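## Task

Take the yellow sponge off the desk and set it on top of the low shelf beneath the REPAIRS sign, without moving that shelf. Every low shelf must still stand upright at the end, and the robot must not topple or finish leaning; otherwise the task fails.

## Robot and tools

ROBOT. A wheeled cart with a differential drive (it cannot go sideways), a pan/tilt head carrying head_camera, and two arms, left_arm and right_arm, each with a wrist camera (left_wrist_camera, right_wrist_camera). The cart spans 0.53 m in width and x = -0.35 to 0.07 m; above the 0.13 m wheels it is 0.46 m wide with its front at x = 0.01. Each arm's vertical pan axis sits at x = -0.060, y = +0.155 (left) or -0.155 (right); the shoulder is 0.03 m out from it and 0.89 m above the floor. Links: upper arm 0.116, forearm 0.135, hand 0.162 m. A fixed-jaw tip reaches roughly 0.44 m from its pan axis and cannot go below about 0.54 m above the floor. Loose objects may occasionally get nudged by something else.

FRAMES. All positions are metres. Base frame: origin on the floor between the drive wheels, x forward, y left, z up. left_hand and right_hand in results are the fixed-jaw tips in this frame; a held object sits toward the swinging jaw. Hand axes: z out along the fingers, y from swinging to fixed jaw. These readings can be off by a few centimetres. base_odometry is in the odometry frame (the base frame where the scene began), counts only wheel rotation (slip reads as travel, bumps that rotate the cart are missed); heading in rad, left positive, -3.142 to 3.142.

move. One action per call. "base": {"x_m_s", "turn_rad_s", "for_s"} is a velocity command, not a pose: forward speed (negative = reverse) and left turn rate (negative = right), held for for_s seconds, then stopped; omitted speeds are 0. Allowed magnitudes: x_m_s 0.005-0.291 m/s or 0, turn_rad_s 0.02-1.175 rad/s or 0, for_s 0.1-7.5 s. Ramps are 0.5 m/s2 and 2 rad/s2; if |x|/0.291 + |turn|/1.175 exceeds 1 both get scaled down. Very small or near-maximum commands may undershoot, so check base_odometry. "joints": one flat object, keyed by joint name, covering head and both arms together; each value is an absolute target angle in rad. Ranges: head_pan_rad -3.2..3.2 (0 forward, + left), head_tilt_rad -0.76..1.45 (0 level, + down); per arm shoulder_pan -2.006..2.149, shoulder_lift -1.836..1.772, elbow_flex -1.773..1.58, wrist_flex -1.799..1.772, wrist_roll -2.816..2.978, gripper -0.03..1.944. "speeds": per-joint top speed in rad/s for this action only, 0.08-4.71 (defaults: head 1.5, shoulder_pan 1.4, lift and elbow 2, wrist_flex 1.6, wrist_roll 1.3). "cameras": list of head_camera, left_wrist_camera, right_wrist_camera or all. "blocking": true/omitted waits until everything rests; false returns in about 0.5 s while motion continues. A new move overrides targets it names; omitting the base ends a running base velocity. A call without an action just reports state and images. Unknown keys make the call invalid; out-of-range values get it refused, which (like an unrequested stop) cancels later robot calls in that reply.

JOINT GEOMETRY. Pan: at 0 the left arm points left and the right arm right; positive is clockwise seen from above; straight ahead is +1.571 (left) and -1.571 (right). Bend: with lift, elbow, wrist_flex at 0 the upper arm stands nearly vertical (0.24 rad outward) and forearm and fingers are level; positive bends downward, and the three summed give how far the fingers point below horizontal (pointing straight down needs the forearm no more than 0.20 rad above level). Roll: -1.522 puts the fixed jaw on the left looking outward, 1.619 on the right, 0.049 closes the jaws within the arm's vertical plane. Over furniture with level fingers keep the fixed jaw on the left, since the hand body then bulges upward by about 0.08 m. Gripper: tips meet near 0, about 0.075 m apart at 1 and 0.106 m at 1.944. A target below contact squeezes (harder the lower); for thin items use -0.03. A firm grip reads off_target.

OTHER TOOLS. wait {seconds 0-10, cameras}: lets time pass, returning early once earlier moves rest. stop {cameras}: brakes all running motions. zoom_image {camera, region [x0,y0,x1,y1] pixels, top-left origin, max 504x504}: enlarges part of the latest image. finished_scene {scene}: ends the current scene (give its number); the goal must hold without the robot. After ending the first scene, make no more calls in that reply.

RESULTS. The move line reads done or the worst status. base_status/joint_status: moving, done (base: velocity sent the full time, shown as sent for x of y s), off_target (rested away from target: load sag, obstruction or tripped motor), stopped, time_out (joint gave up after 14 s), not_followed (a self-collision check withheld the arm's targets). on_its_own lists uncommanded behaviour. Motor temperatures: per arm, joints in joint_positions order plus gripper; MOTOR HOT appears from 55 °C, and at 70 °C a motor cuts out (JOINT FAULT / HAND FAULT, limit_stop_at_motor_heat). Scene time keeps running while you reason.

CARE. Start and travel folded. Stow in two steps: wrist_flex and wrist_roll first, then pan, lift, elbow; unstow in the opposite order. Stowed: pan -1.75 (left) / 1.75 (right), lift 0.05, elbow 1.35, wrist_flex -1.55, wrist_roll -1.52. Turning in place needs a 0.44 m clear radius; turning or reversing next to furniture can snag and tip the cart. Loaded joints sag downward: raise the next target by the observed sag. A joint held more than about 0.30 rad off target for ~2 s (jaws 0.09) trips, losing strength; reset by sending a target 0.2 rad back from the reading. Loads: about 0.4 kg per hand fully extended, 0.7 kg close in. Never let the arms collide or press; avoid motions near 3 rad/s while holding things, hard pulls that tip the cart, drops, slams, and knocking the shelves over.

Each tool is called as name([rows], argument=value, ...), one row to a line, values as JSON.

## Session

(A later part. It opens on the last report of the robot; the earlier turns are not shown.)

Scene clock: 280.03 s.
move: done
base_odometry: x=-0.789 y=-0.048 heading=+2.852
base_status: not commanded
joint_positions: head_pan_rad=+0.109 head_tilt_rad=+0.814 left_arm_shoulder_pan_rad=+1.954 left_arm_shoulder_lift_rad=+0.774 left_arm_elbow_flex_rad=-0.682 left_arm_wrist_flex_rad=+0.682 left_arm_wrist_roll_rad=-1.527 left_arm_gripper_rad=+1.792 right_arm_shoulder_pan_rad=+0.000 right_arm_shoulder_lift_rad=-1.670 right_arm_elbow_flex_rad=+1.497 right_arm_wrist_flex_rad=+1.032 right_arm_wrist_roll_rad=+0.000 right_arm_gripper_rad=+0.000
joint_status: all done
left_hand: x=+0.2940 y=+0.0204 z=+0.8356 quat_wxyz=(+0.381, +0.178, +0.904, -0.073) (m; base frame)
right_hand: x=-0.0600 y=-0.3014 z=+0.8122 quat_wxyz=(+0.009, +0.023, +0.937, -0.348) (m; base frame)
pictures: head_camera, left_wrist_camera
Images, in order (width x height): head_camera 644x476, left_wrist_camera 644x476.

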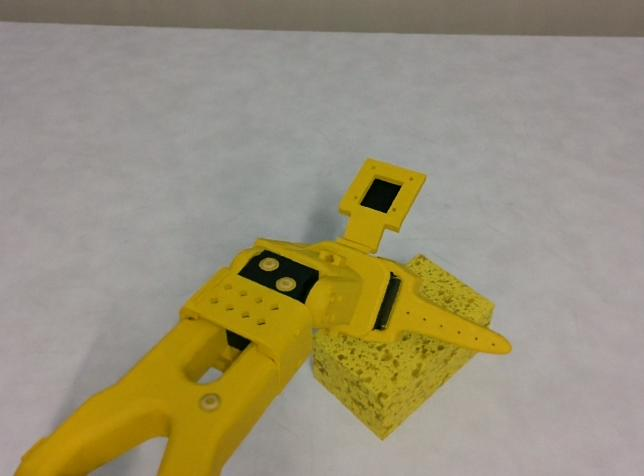

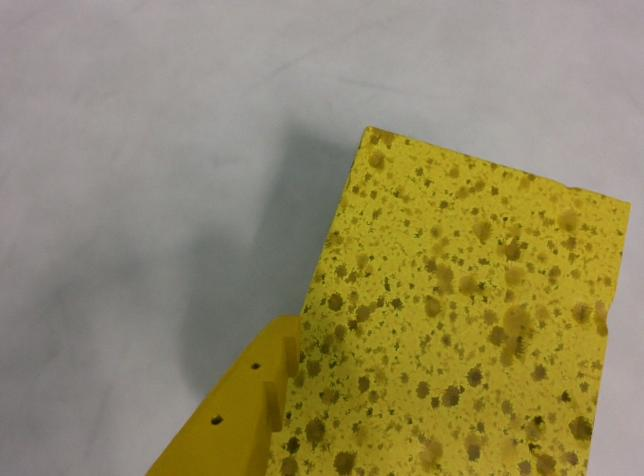

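move(joints={"left_arm_gripper_rad": 0.45}, cameras=["left_wrist_camera"])

Scene clock: 284.27 s.
move: done
base_odometry: x=-0.789 y=-0.048 heading=+2.852
base_status: not commanded
joint_positions: head_pan_rad=+0.109 head_tilt_rad=+0.814 left_arm_shoulder_pan_rad=+1.954 left_arm_shoulder_lift_rad=+0.774 left_arm_elbow_flex_rad=-0.682 left_arm_wrist_flex_rad=+0.682 left_arm_wrist_roll_rad=-1.527 left_arm_gripper_rad=+0.456 right_arm_shoulder_pan_rad=+0.000 right_arm_shoulder_lift_rad=-1.670 right_arm_elbow_flex_rad=+1.497 right_arm_wrist_flex_rad=+1.032 right_arm_wrist_roll_rad=+0.000 right_arm_gripper_rad=+0.000
joint_status: all done
left_hand: x=+0.2940 y=+0.0204 z=+0.8356 quat_wxyz=(+0.381, +0.178, +0.904, -0.073) (m; base frame)
right_hand: x=-0.0600 y=-0.3014 z=+0.8122 quat_wxyz=(+0.009, +0.023, +0.937, -0.348) (m; base frame)
pictures: left_wrist_camera
Images, in order (width x height): left_wrist_camera 644x476.

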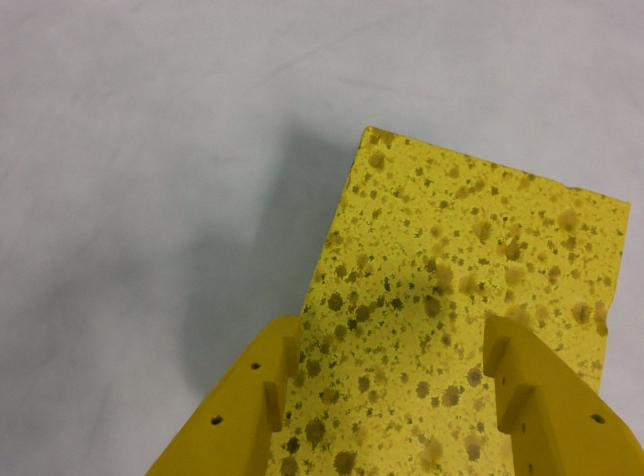

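move(joints={"left_arm_gripper_rad": 1.8, "left_arm_shoulder_pan_rad": 1.915})

move(joints={"left_arm_shoulder_lift_rad": 0.92}, speeds={"left_arm_shoulder_lift_rad": 0.25}, cameras=["left_wrist_camera","head_camera"])

Scene clock: 291.73 s.
move: done
base_odometry: x=-0.789 y=-0.048 heading=+2.852
base_status: not commanded
joint_positions: head_pan_rad=+0.109 head_tilt_rad=+0.814 left_arm_shoulder_pan_rad=+1.916 left_arm_shoulder_lift_rad=+0.774 left_arm_elbow_flex_rad=-0.682 left_arm_wrist_flex_rad=+0.682 left_arm_wrist_roll_rad=-1.527 left_arm_gripper_rad=+1.792 right_arm_shoulder_pan_rad=+0.000 right_arm_shoulder_lift_rad=-1.670 right_arm_elbow_flex_rad=+1.497 right_arm_wrist_flex_rad=+1.032 right_arm_wrist_roll_rad=+0.000 right_arm_gripper_rad=+0.000
joint_status: all done
left_hand: x=+0.2989 y=+0.0341 z=+0.8356 quat_wxyz=(+0.383, +0.161, +0.907, -0.066) (m; base frame)
right_hand: x=-0.0600 y=-0.3014 z=+0.8122 quat_wxyz=(+0.009, +0.023, +0.937, -0.348) (m; base frame)
pictures: none

Scene clock: 292.83 s.
move: done
base_odometry: x=-0.789 y=-0.048 heading=+2.852
base_status: not commanded
joint_positions: head_pan_rad=+0.109 head_tilt_rad=+0.814 left_arm_shoulder_pan_rad=+1.913 left_arm_shoulder_lift_rad=+0.935 left_arm_elbow_flex_rad=-0.682 left_arm_wrist_flex_rad=+0.682 left_arm_wrist_roll_rad=-1.527 left_arm_gripper_rad=+1.792 right_arm_shoulder_pan_rad=+0.000 right_arm_shoulder_lift_rad=-1.670 right_arm_elbow_flex_rad=+1.497 right_arm_wrist_flex_rad=+1.032 right_arm_wrist_roll_rad=+0.000 right_arm_gripper_rad=+0.000
joint_status: all done
left_hand: x=+0.2862 y=+0.0399 z=+0.7805 quat_wxyz=(+0.309, +0.164, +0.935, -0.053) (m; base frame)
right_hand: x=-0.0600 y=-0.3014 z=+0.8122 quat_wxyz=(+0.009, +0.023, +0.937, -0.348) (m; base frame)
pictures: head_camera, left_wrist_camera
Images, in order (width x height): head_camera 644x476, left_wrist_camera 644x476.

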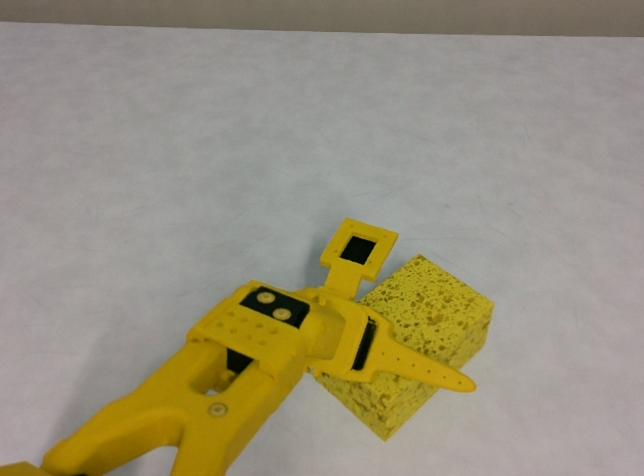

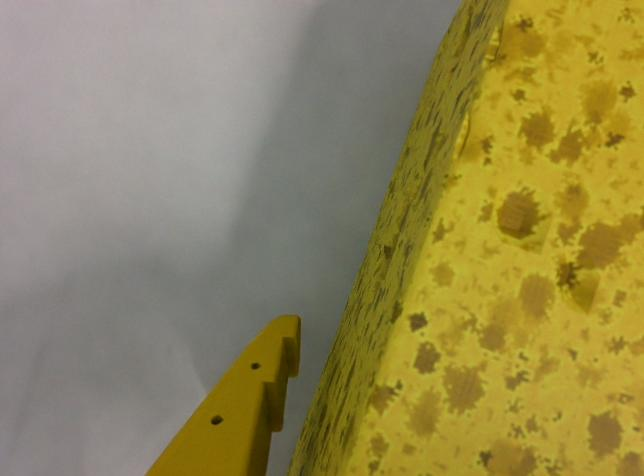

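move(joints={"left_arm_gripper_rad": 0.5}, cameras=["left_wrist_camera"])

Scene clock: 297.27 s.
move: off_target
base_odometry: x=-0.789 y=-0.048 heading=+2.852
base_status: not commanded
joint_positions: head_pan_rad=+0.109 head_tilt_rad=+0.814 left_arm_shoulder_pan_rad=+1.924 left_arm_shoulder_lift_rad=+0.922 left_arm_elbow_flex_rad=-0.699 left_arm_wrist_flex_rad=+0.666 left_arm_wrist_roll_rad=-1.518 left_arm_gripper_rad=+1.032 right_arm_shoulder_pan_rad=+0.000 right_arm_shoulder_lift_rad=-1.670 right_arm_elbow_flex_rad=+1.497 right_arm_wrist_flex_rad=+1.032 right_arm_wrist_roll_rad=+0.000 right_arm_gripper_rad=+0.000
joint_status: left_arm_gripper_rad off_target (ended at +1.032, target +0.500)
left_hand: x=+0.2904 y=+0.0341 z=+0.7900 quat_wxyz=(+0.329, +0.164, +0.928, -0.059) (m; base frame)
right_hand: x=-0.0600 y=-0.3014 z=+0.8122 quat_wxyz=(+0.009, +0.023, +0.937, -0.348) (m; base frame)
pictures: left_wrist_camera
Images, in order (width x height): left_wrist_camera 644x476.

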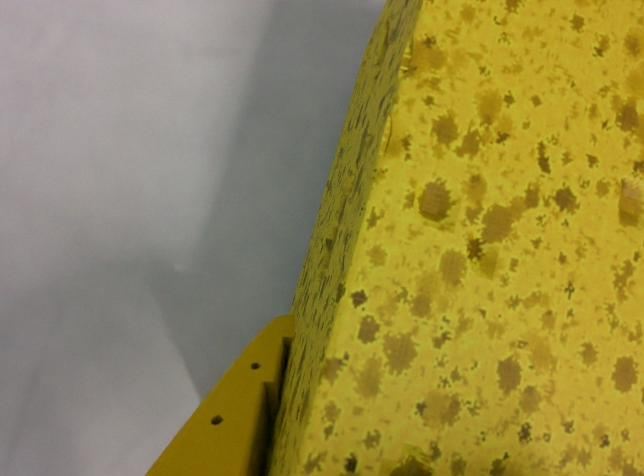

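move(joints={"left_arm_gripper_rad": 0.93, "left_arm_shoulder_lift_rad": 0.4}, speeds={"left_arm_shoulder_lift_rad": 0.6}, cameras=["left_wrist_camera","head_camera"])

Scene clock: 302.77 s.
move: off_target
base_odometry: x=-0.789 y=-0.048 heading=+2.852
base_status: not commanded
joint_positions: head_pan_rad=+0.109 head_tilt_rad=+0.814 left_arm_shoulder_pan_rad=+1.918 left_arm_shoulder_lift_rad=+0.470 left_arm_elbow_flex_rad=-0.691 left_arm_wrist_flex_rad=+0.677 left_arm_wrist_roll_rad=-1.527 left_arm_gripper_rad=+1.057 right_arm_shoulder_pan_rad=+0.000 right_arm_shoulder_lift_rad=-1.670 right_arm_elbow_flex_rad=+1.497 right_arm_wrist_flex_rad=+1.032 right_arm_wrist_roll_rad=+0.000 right_arm_gripper_rad=+0.000
joint_status: left_arm_gripper_rad off_target (ended at +1.058, target +0.930); the others done
left_hand: x=+0.3008 y=+0.0328 z=+0.9456 quat_wxyz=(+0.521, +0.148, +0.835, -0.090) (m; base frame)
right_hand: x=-0.0600 y=-0.3014 z=+0.8122 quat_wxyz=(+0.009, +0.023, +0.937, -0.348) (m; base frame)
pictures: head_camera, left_wrist_camera
Images, in order (width x height): head_camera 644x476, left_wrist_camera 644x476.

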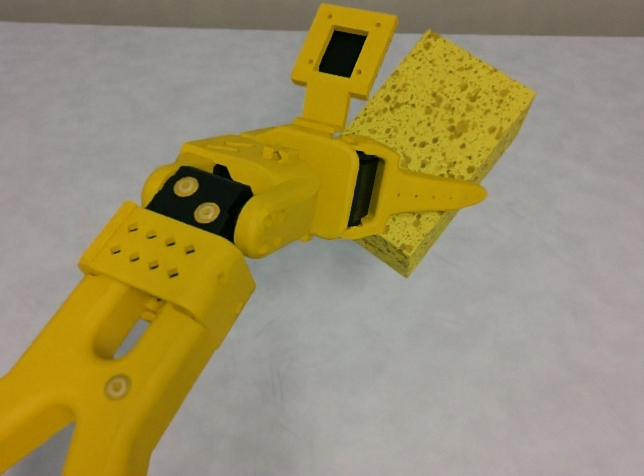

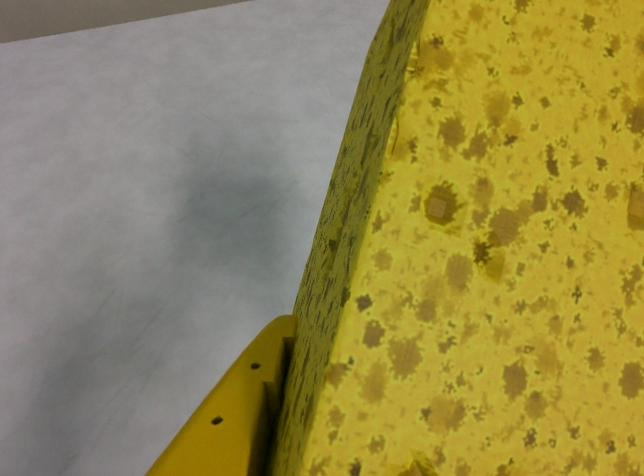

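move(base={"x_m_s": -0.15, "for_s": 0.8}, joints={"head_pan_rad": 1.2, "head_tilt_rad": 0.6})

move(base={"turn_rad_s": 0.45, "for_s": 1.0}, cameras=["head_camera"])

move(base={"x_m_s": -0.2, "for_s": 2.3}, cameras=["head_camera"])

Scene clock: 339.30 s.
move: done
base_odometry: x=-0.674 y=-0.082 heading=+2.850
base_status: done (sent for 0.8 of 0.8 s)
joint_positions: head_pan_rad=+1.189 head_tilt_rad=+0.613 left_arm_shoulder_pan_rad=+1.918 left_arm_shoulder_lift_rad=+0.470 left_arm_elbow_flex_rad=-0.691 left_arm_wrist_flex_rad=+0.677 left_arm_wrist_roll_rad=-1.527 left_arm_gripper_rad=+1.057 right_arm_shoulder_pan_rad=-0.004 right_arm_shoulder_lift_rad=-1.670 right_arm_elbow_flex_rad=+1.497 right_arm_wrist_flex_rad=+1.032 right_arm_wrist_roll_rad=+0.000 right_arm_gripper_rad=+0.000
joint_status: all done
left_hand: x=+0.3008 y=+0.0328 z=+0.9456 quat_wxyz=(+0.521, +0.148, +0.835, -0.090) (m; base frame)
right_hand: x=-0.0595 y=-0.3014 z=+0.8122 quat_wxyz=(+0.009, +0.021, +0.937, -0.348) (m; base frame)
pictures: none

Scene clock: 341.00 s.
move: done
base_odometry: x=-0.673 y=-0.083 heading=-2.983
base_status: done (sent for 1 of 1 s)
joint_positions: head_pan_rad=+1.189 head_tilt_rad=+0.613 left_arm_shoulder_pan_rad=+1.918 left_arm_shoulder_lift_rad=+0.470 left_arm_elbow_flex_rad=-0.691 left_arm_wrist_flex_rad=+0.677 left_arm_wrist_roll_rad=-1.527 left_arm_gripper_rad=+1.057 right_arm_shoulder_pan_rad=-0.004 right_arm_shoulder_lift_rad=-1.670 right_arm_elbow_flex_rad=+1.497 right_arm_wrist_flex_rad=+1.032 right_arm_wrist_roll_rad=+0.000 right_arm_gripper_rad=+0.000
joint_status: not commanded
left_hand: x=+0.3008 y=+0.0328 z=+0.9456 quat_wxyz=(+0.521, +0.148, +0.835, -0.090) (m; base frame)
right_hand: x=-0.0595 y=-0.3014 z=+0.8122 quat_wxyz=(+0.009, +0.021, +0.937, -0.348) (m; base frame)
pictures: head_camera
Images, in order (width x height): head_camera 644x476.

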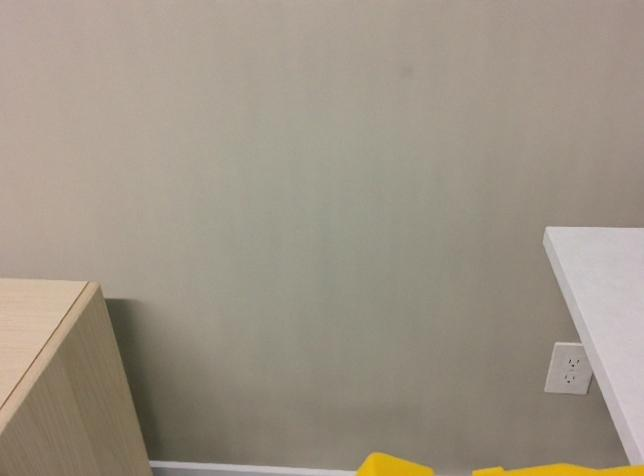

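Scene clock: 344.47 s.
move: done
base_odometry: x=-0.220 y=-0.009 heading=-2.981
base_status: done (sent for 2.3 of 2.3 s)
joint_positions: head_pan_rad=+1.189 head_tilt_rad=+0.613 left_arm_shoulder_pan_rad=+1.921 left_arm_shoulder_lift_rad=+0.470 left_arm_elbow_flex_rad=-0.691 left_arm_wrist_flex_rad=+0.677 left_arm_wrist_roll_rad=-1.527 left_arm_gripper_rad=+1.057 right_arm_shoulder_pan_rad=-0.002 right_arm_shoulder_lift_rad=-1.670 right_arm_elbow_flex_rad=+1.497 right_arm_wrist_flex_rad=+1.032 right_arm_wrist_roll_rad=+0.000 right_arm_gripper_rad=+0.000
joint_status: not commanded
left_hand: x=+0.3005 y=+0.0317 z=+0.9456 quat_wxyz=(+0.521, +0.150, +0.835, -0.091) (m; base frame)
right_hand: x=-0.0597 y=-0.3014 z=+0.8122 quat_wxyz=(+0.009, +0.022, +0.937, -0.348) (m; base frame)
pictures: head_camera
Images, in order (width x height): head_camera 644x476.

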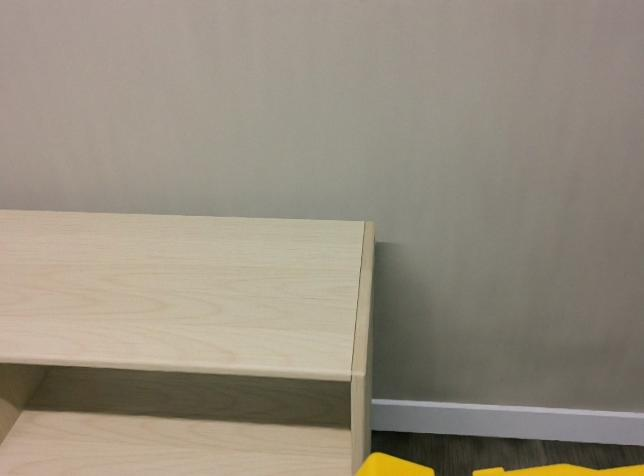

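move(base={"x_m_s": -0.15, "for_s": 1.3})

move(base={"turn_rad_s": 0.5, "for_s": 2.24}, joints={"head_pan_rad": 0.0, "head_tilt_rad": 0.8, "left_arm_shoulder_pan_rad": 1.571}, cameras=["head_camera"])

move(base={"x_m_s": 0.2, "for_s": 2.0}, cameras=["head_camera", "left_wrist_camera"])

Scene clock: 363.50 s.
move: done
base_odometry: x=-0.027 y=+0.022 heading=-2.982
base_status: done (sent for 1.3 of 1.3 s)
joint_positions: head_pan_rad=+1.189 head_tilt_rad=+0.613 left_arm_shoulder_pan_rad=+1.919 left_arm_shoulder_lift_rad=+0.470 left_arm_elbow_flex_rad=-0.691 left_arm_wrist_flex_rad=+0.677 left_arm_wrist_roll_rad=-1.527 left_arm_gripper_rad=+1.057 right_arm_shoulder_pan_rad=-0.002 right_arm_shoulder_lift_rad=-1.670 right_arm_elbow_flex_rad=+1.497 right_arm_wrist_flex_rad=+1.032 right_arm_wrist_roll_rad=+0.000 right_arm_gripper_rad=+0.000
joint_status: not commanded
left_hand: x=+0.3006 y=+0.0322 z=+0.9456 quat_wxyz=(+0.521, +0.149, +0.835, -0.090) (m; base frame)
right_hand: x=-0.0597 y=-0.3014 z=+0.8122 quat_wxyz=(+0.009, +0.022, +0.937, -0.348) (m; base frame)
pictures: none

Scene clock: 366.37 s.
move: done
base_odometry: x=-0.027 y=+0.022 heading=-1.866
base_status: done (sent for 2.23 of 2.23 s)
joint_positions: head_pan_rad=+0.009 head_tilt_rad=+0.794 left_arm_shoulder_pan_rad=+1.576 left_arm_shoulder_lift_rad=+0.470 left_arm_elbow_flex_rad=-0.691 left_arm_wrist_flex_rad=+0.677 left_arm_wrist_roll_rad=-1.527 left_arm_gripper_rad=+1.057 right_arm_shoulder_pan_rad=-0.004 right_arm_shoulder_lift_rad=-1.670 right_arm_elbow_flex_rad=+1.497 right_arm_wrist_flex_rad=+1.032 right_arm_wrist_roll_rad=+0.000 right_arm_gripper_rad=+0.000
joint_status: all done
left_hand: x=+0.3209 y=+0.1609 z=+0.9456 quat_wxyz=(+0.529, +0.004, +0.849, +0.000) (m; base frame)
right_hand: x=-0.0595 y=-0.3014 z=+0.8122 quat_wxyz=(+0.009, +0.021, +0.937, -0.348) (m; base frame)
pictures: head_camera
Images, in order (width x height): head_camera 644x476.

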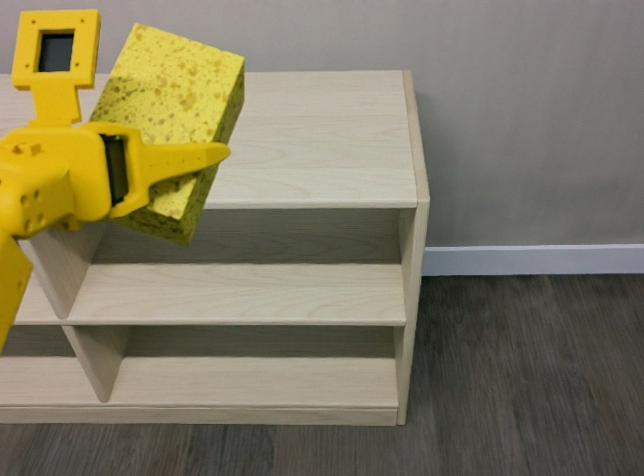

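Scene clock: 369.37 s.
move: done
base_odometry: x=-0.143 y=-0.361 heading=-1.866
base_status: done (sent for 2 of 2 s)
joint_positions: head_pan_rad=+0.009 head_tilt_rad=+0.794 left_arm_shoulder_pan_rad=+1.576 left_arm_shoulder_lift_rad=+0.470 left_arm_elbow_flex_rad=-0.691 left_arm_wrist_flex_rad=+0.677 left_arm_wrist_roll_rad=-1.527 left_arm_gripper_rad=+1.057 right_arm_shoulder_pan_rad=+0.001 right_arm_shoulder_lift_rad=-1.670 right_arm_elbow_flex_rad=+1.497 right_arm_wrist_flex_rad=+1.032 right_arm_wrist_roll_rad=+0.000 right_arm_gripper_rad=+0.000
joint_status: not commanded
left_hand: x=+0.3209 y=+0.1609 z=+0.9456 quat_wxyz=(+0.529, +0.004, +0.849, +0.000) (m; base frame)
right_hand: x=-0.0602 y=-0.3014 z=+0.8122 quat_wxyz=(+0.008, +0.023, +0.937, -0.348) (m; base frame)
pictures: head_camera, left_wrist_camera
Images, in order (width x height): head_camera 644x476, left_wrist_camera 644x476.

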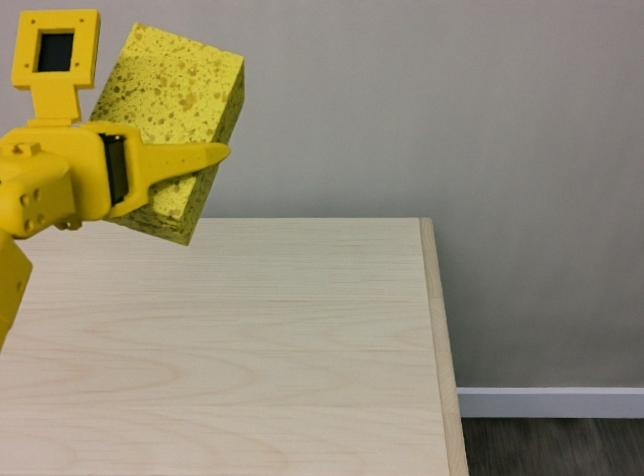

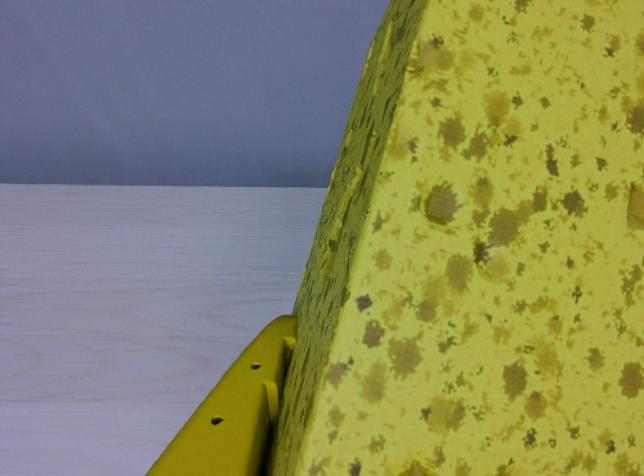

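move(base={"x_m_s": 0.1, "for_s": 1.0}, joints={"head_pan_rad": -0.15, "head_tilt_rad": 1.4}, cameras=["head_camera"])

Scene clock: 380.50 s.
move: done
base_odometry: x=-0.172 y=-0.458 heading=-1.866
base_status: done (sent for 1 of 1 s)
joint_positions: head_pan_rad=-0.141 head_tilt_rad=+1.395 left_arm_shoulder_pan_rad=+1.576 left_arm_shoulder_lift_rad=+0.470 left_arm_elbow_flex_rad=-0.691 left_arm_wrist_flex_rad=+0.677 left_arm_wrist_roll_rad=-1.527 left_arm_gripper_rad=+1.057 right_arm_shoulder_pan_rad=+0.001 right_arm_shoulder_lift_rad=-1.670 right_arm_elbow_flex_rad=+1.497 right_arm_wrist_flex_rad=+1.032 right_arm_wrist_roll_rad=+0.000 right_arm_gripper_rad=+0.000
joint_status: all done
left_hand: x=+0.3209 y=+0.1609 z=+0.9456 quat_wxyz=(+0.529, +0.004, +0.849, +0.000) (m; base frame)
right_hand: x=-0.0602 y=-0.3014 z=+0.8122 quat_wxyz=(+0.008, +0.023, +0.937, -0.348) (m; base frame)
pictures: head_camera
Images, in order (width x height): head_camera 644x476.

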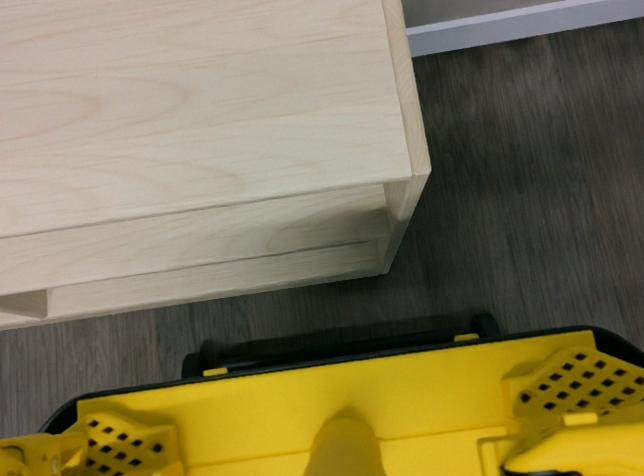

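move(base={"x_m_s": 0.08, "for_s": 1.06})

move(joints={"left_arm_shoulder_lift_rad": 1.54, "left_arm_elbow_flex_rad": -0.34, "left_arm_wrist_flex_rad": -0.31, "head_pan_rad": 0.3, "head_tilt_rad": 0.95}, speeds={"left_arm_shoulder_lift_rad": 0.6, "left_arm_elbow_flex_rad": 0.2, "left_arm_wrist_flex_rad": 0.56}, cameras=["head_camera", "left_wrist_camera"])

Scene clock: 399.20 s.
move: done
base_odometry: x=-0.197 y=-0.539 heading=-1.866
base_status: done (sent for 1.07 of 1.07 s)
joint_positions: head_pan_rad=-0.141 head_tilt_rad=+1.395 left_arm_shoulder_pan_rad=+1.576 left_arm_shoulder_lift_rad=+0.468 left_arm_elbow_flex_rad=-0.691 left_arm_wrist_flex_rad=+0.677 left_arm_wrist_roll_rad=-1.527 left_arm_gripper_rad=+1.057 right_arm_shoulder_pan_rad=+0.000 right_arm_shoulder_lift_rad=-1.670 right_arm_elbow_flex_rad=+1.497 right_arm_wrist_flex_rad=+1.032 right_arm_wrist_roll_rad=+0.000 right_arm_gripper_rad=+0.000
joint_status: not commanded
left_hand: x=+0.3208 y=+0.1609 z=+0.9461 quat_wxyz=(+0.530, +0.004, +0.848, +0.000) (m; base frame)
right_hand: x=-0.0600 y=-0.3014 z=+0.8122 quat_wxyz=(+0.009, +0.023, +0.937, -0.348) (m; base frame)
pictures: none

Scene clock: 401.57 s.
move: done
base_odometry: x=-0.197 y=-0.539 heading=-1.866
base_status: not commanded
joint_positions: head_pan_rad=+0.290 head_tilt_rad=+0.963 left_arm_shoulder_pan_rad=+1.572 left_arm_shoulder_lift_rad=+1.492 left_arm_elbow_flex_rad=-0.348 left_arm_wrist_flex_rad=-0.311 left_arm_wrist_roll_rad=-1.518 left_arm_gripper_rad=+1.057 right_arm_shoulder_pan_rad=+0.001 right_arm_shoulder_lift_rad=-1.670 right_arm_elbow_flex_rad=+1.497 right_arm_wrist_flex_rad=+1.032 right_arm_wrist_roll_rad=+0.000 right_arm_gripper_rad=+0.000
joint_status: all done
left_hand: x=+0.2532 y=+0.1622 z=+0.6354 quat_wxyz=(+0.361, -0.001, +0.933, -0.001) (m; base frame)
right_hand: x=-0.0602 y=-0.3014 z=+0.8122 quat_wxyz=(+0.008, +0.023, +0.937, -0.348) (m; base frame)
pictures: head_camera, left_wrist_camera
Images, in order (width x height): head_camera 644x476, left_wrist_camera 644x476.

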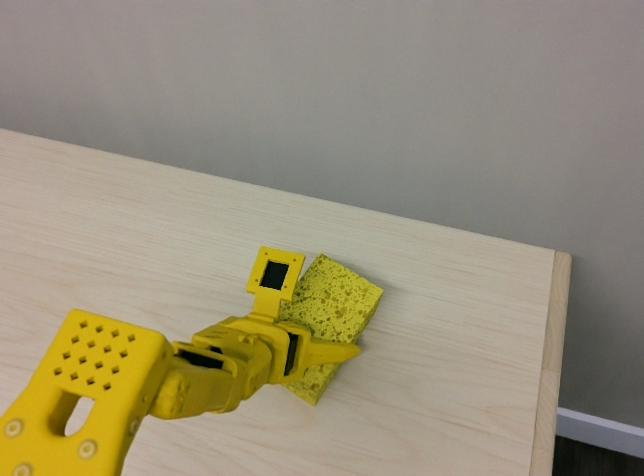

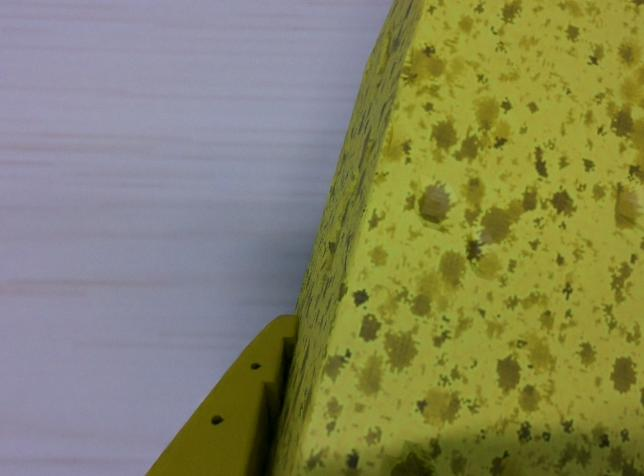

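move(joints={"left_arm_shoulder_lift_rad": 1.72, "left_arm_elbow_flex_rad": -0.25, "left_arm_wrist_flex_rad": -0.56}, speeds={"left_arm_shoulder_lift_rad": 0.15, "left_arm_elbow_flex_rad": 0.08, "left_arm_wrist_flex_rad": 0.16}, cameras=["head_camera", "left_wrist_camera"])

Scene clock: 412.70 s.
move: off_target
base_odometry: x=-0.197 y=-0.539 heading=-1.866
base_status: not commanded
joint_positions: head_pan_rad=+0.290 head_tilt_rad=+0.963 left_arm_shoulder_pan_rad=+1.571 left_arm_shoulder_lift_rad=+1.581 left_arm_elbow_flex_rad=-0.328 left_arm_wrist_flex_rad=-0.576 left_arm_wrist_roll_rad=-1.518 left_arm_gripper_rad=+1.052 right_arm_shoulder_pan_rad=+0.001 right_arm_shoulder_lift_rad=-1.670 right_arm_elbow_flex_rad=+1.497 right_arm_wrist_flex_rad=+1.032 right_arm_wrist_roll_rad=+0.000 right_arm_gripper_rad=+0.000
joint_status: left_arm_shoulder_lift_rad off_target (ended at +1.581, target +1.720); left_arm_elbow_flex_rad off_target (ended at -0.328, target -0.250); the others done
left_hand: x=+0.2548 y=+0.1627 z=+0.6377 quat_wxyz=(+0.432, -0.002, +0.902, -0.001) (m; base frame)
right_hand: x=-0.0602 y=-0.3014 z=+0.8122 quat_wxyz=(+0.008, +0.023, +0.937, -0.348) (m; base frame)
pictures: head_camera, left_wrist_camera
Images, in order (width x height): head_camera 644x476, left_wrist_camera 644x476.

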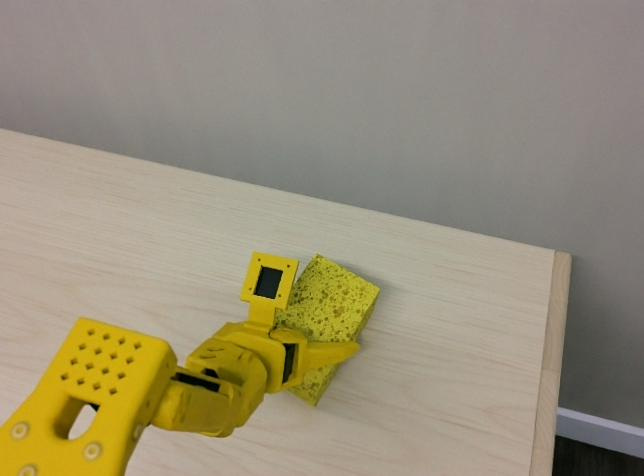

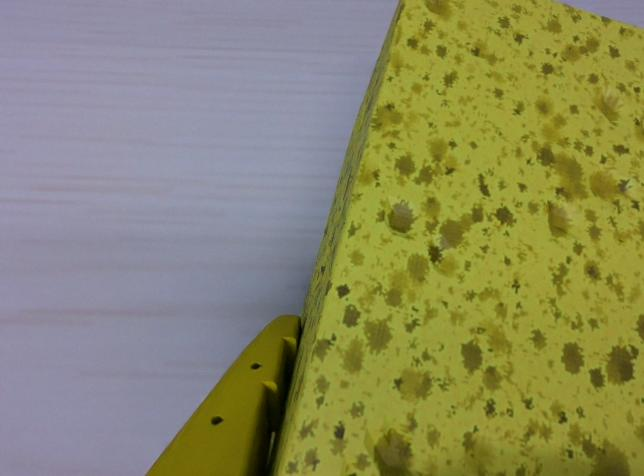

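move(joints={"left_arm_shoulder_lift_rad": 1.60, "left_arm_elbow_flex_rad": -0.31})

move(joints={"left_arm_gripper_rad": 1.8}, cameras=["head_camera", "left_wrist_camera"])

Scene clock: 419.50 s.
move: done
base_odometry: x=-0.197 y=-0.539 heading=-1.866
base_status: not commanded
joint_positions: head_pan_rad=+0.290 head_tilt_rad=+0.963 left_arm_shoulder_pan_rad=+1.571 left_arm_shoulder_lift_rad=+1.576 left_arm_elbow_flex_rad=-0.331 left_arm_wrist_flex_rad=-0.576 left_arm_wrist_roll_rad=-1.518 left_arm_gripper_rad=+1.048 right_arm_shoulder_pan_rad=+0.001 right_arm_shoulder_lift_rad=-1.670 right_arm_elbow_flex_rad=+1.497 right_arm_wrist_flex_rad=+1.032 right_arm_wrist_roll_rad=+0.000 right_arm_gripper_rad=+0.000
joint_status: all done
left_hand: x=+0.2567 y=+0.1627 z=+0.6395 quat_wxyz=(+0.436, -0.002, +0.900, -0.001) (m; base frame)
right_hand: x=-0.0602 y=-0.3014 z=+0.8122 quat_wxyz=(+0.008, +0.023, +0.937, -0.348) (m; base frame)
pictures: none

Scene clock: 420.57 s.
move: done
base_odometry: x=-0.197 y=-0.539 heading=-1.866
base_status: not commanded
joint_positions: head_pan_rad=+0.290 head_tilt_rad=+0.963 left_arm_shoulder_pan_rad=+1.577 left_arm_shoulder_lift_rad=+1.608 left_arm_elbow_flex_rad=-0.311 left_arm_wrist_flex_rad=-0.559 left_arm_wrist_roll_rad=-1.527 left_arm_gripper_rad=+1.792 right_arm_shoulder_pan_rad=+0.000 right_arm_shoulder_lift_rad=-1.670 right_arm_elbow_flex_rad=+1.497 right_arm_wrist_flex_rad=+1.032 right_arm_wrist_roll_rad=+0.000 right_arm_gripper_rad=+0.000
joint_status: all done
left_hand: x=+0.2420 y=+0.1608 z=+0.6252 quat_wxyz=(+0.405, +0.005, +0.914, +0.000) (m; base frame)
right_hand: x=-0.0600 y=-0.3014 z=+0.8122 quat_wxyz=(+0.009, +0.023, +0.937, -0.348) (m; base frame)
pictures: head_camera, left_wrist_camera
Images, in order (width x height): head_camera 644x476, left_wrist_camera 644x476.

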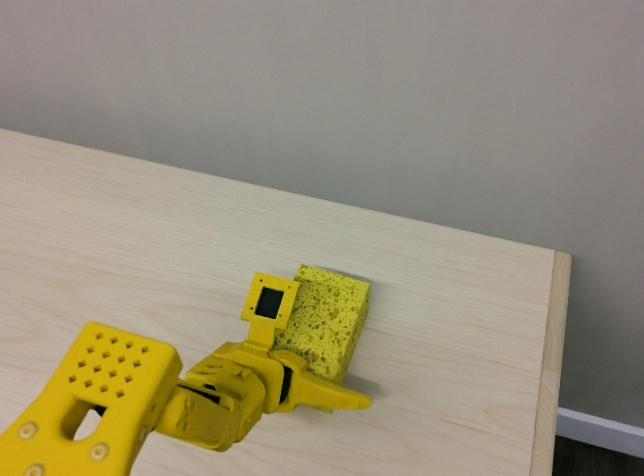

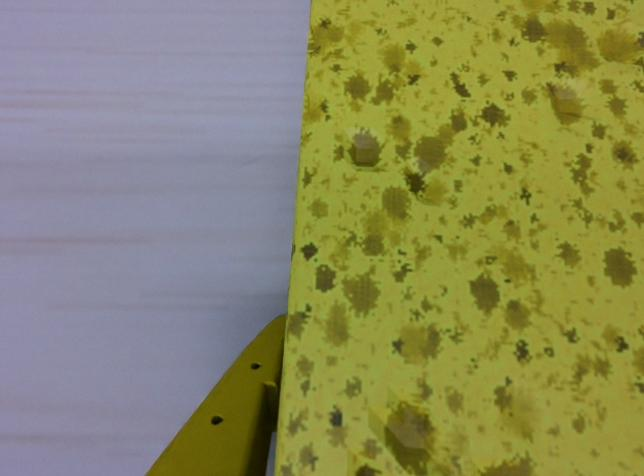

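move(joints={"left_arm_shoulder_lift_rad": 1.3, "left_arm_shoulder_pan_rad": 1.545}, speeds={"left_arm_shoulder_lift_rad": 0.3}, base={"x_m_s": -0.08, "for_s": 1.0}, cameras=["head_camera", "left_wrist_camera"])

Scene clock: 429.37 s.
move: done
base_odometry: x=-0.173 y=-0.461 heading=-1.866
base_status: done (sent for 1 of 1 s)
joint_positions: head_pan_rad=+0.290 head_tilt_rad=+0.963 left_arm_shoulder_pan_rad=+1.551 left_arm_shoulder_lift_rad=+1.366 left_arm_elbow_flex_rad=-0.311 left_arm_wrist_flex_rad=-0.559 left_arm_wrist_roll_rad=-1.527 left_arm_gripper_rad=+1.792 right_arm_shoulder_pan_rad=-0.004 right_arm_shoulder_lift_rad=-1.670 right_arm_elbow_flex_rad=+1.497 right_arm_wrist_flex_rad=+1.032 right_arm_wrist_roll_rad=+0.000 right_arm_gripper_rad=+0.000
joint_status: all done
left_hand: x=+0.2983 y=+0.1698 z=+0.6982 quat_wxyz=(+0.512, -0.006, +0.859, +0.006) (m; base frame)
right_hand: x=-0.0595 y=-0.3014 z=+0.8122 quat_wxyz=(+0.009, +0.021, +0.937, -0.348) (m; base frame)
pictures: head_camera, left_wrist_camera
Images, in order (width x height): head_camera 644x476, left_wrist_camera 644x476.

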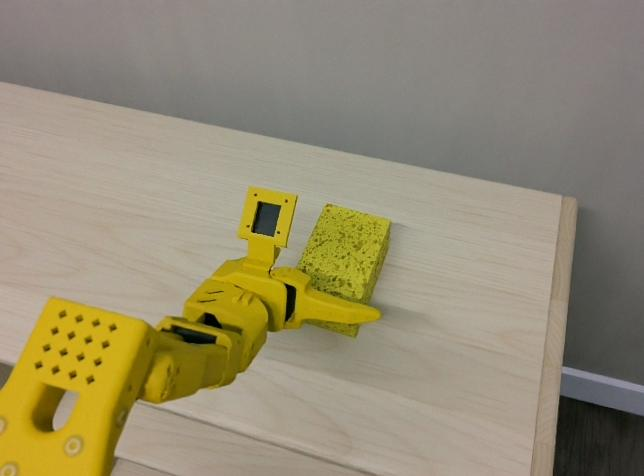

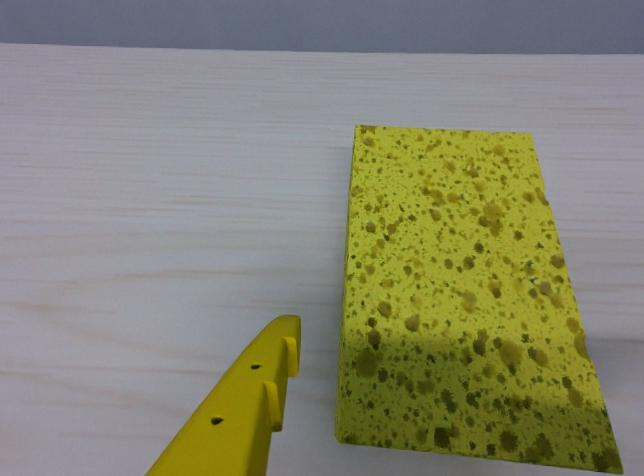

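Placed and clear.

finished_scene(scene=2)

The scene is finished: the task was done.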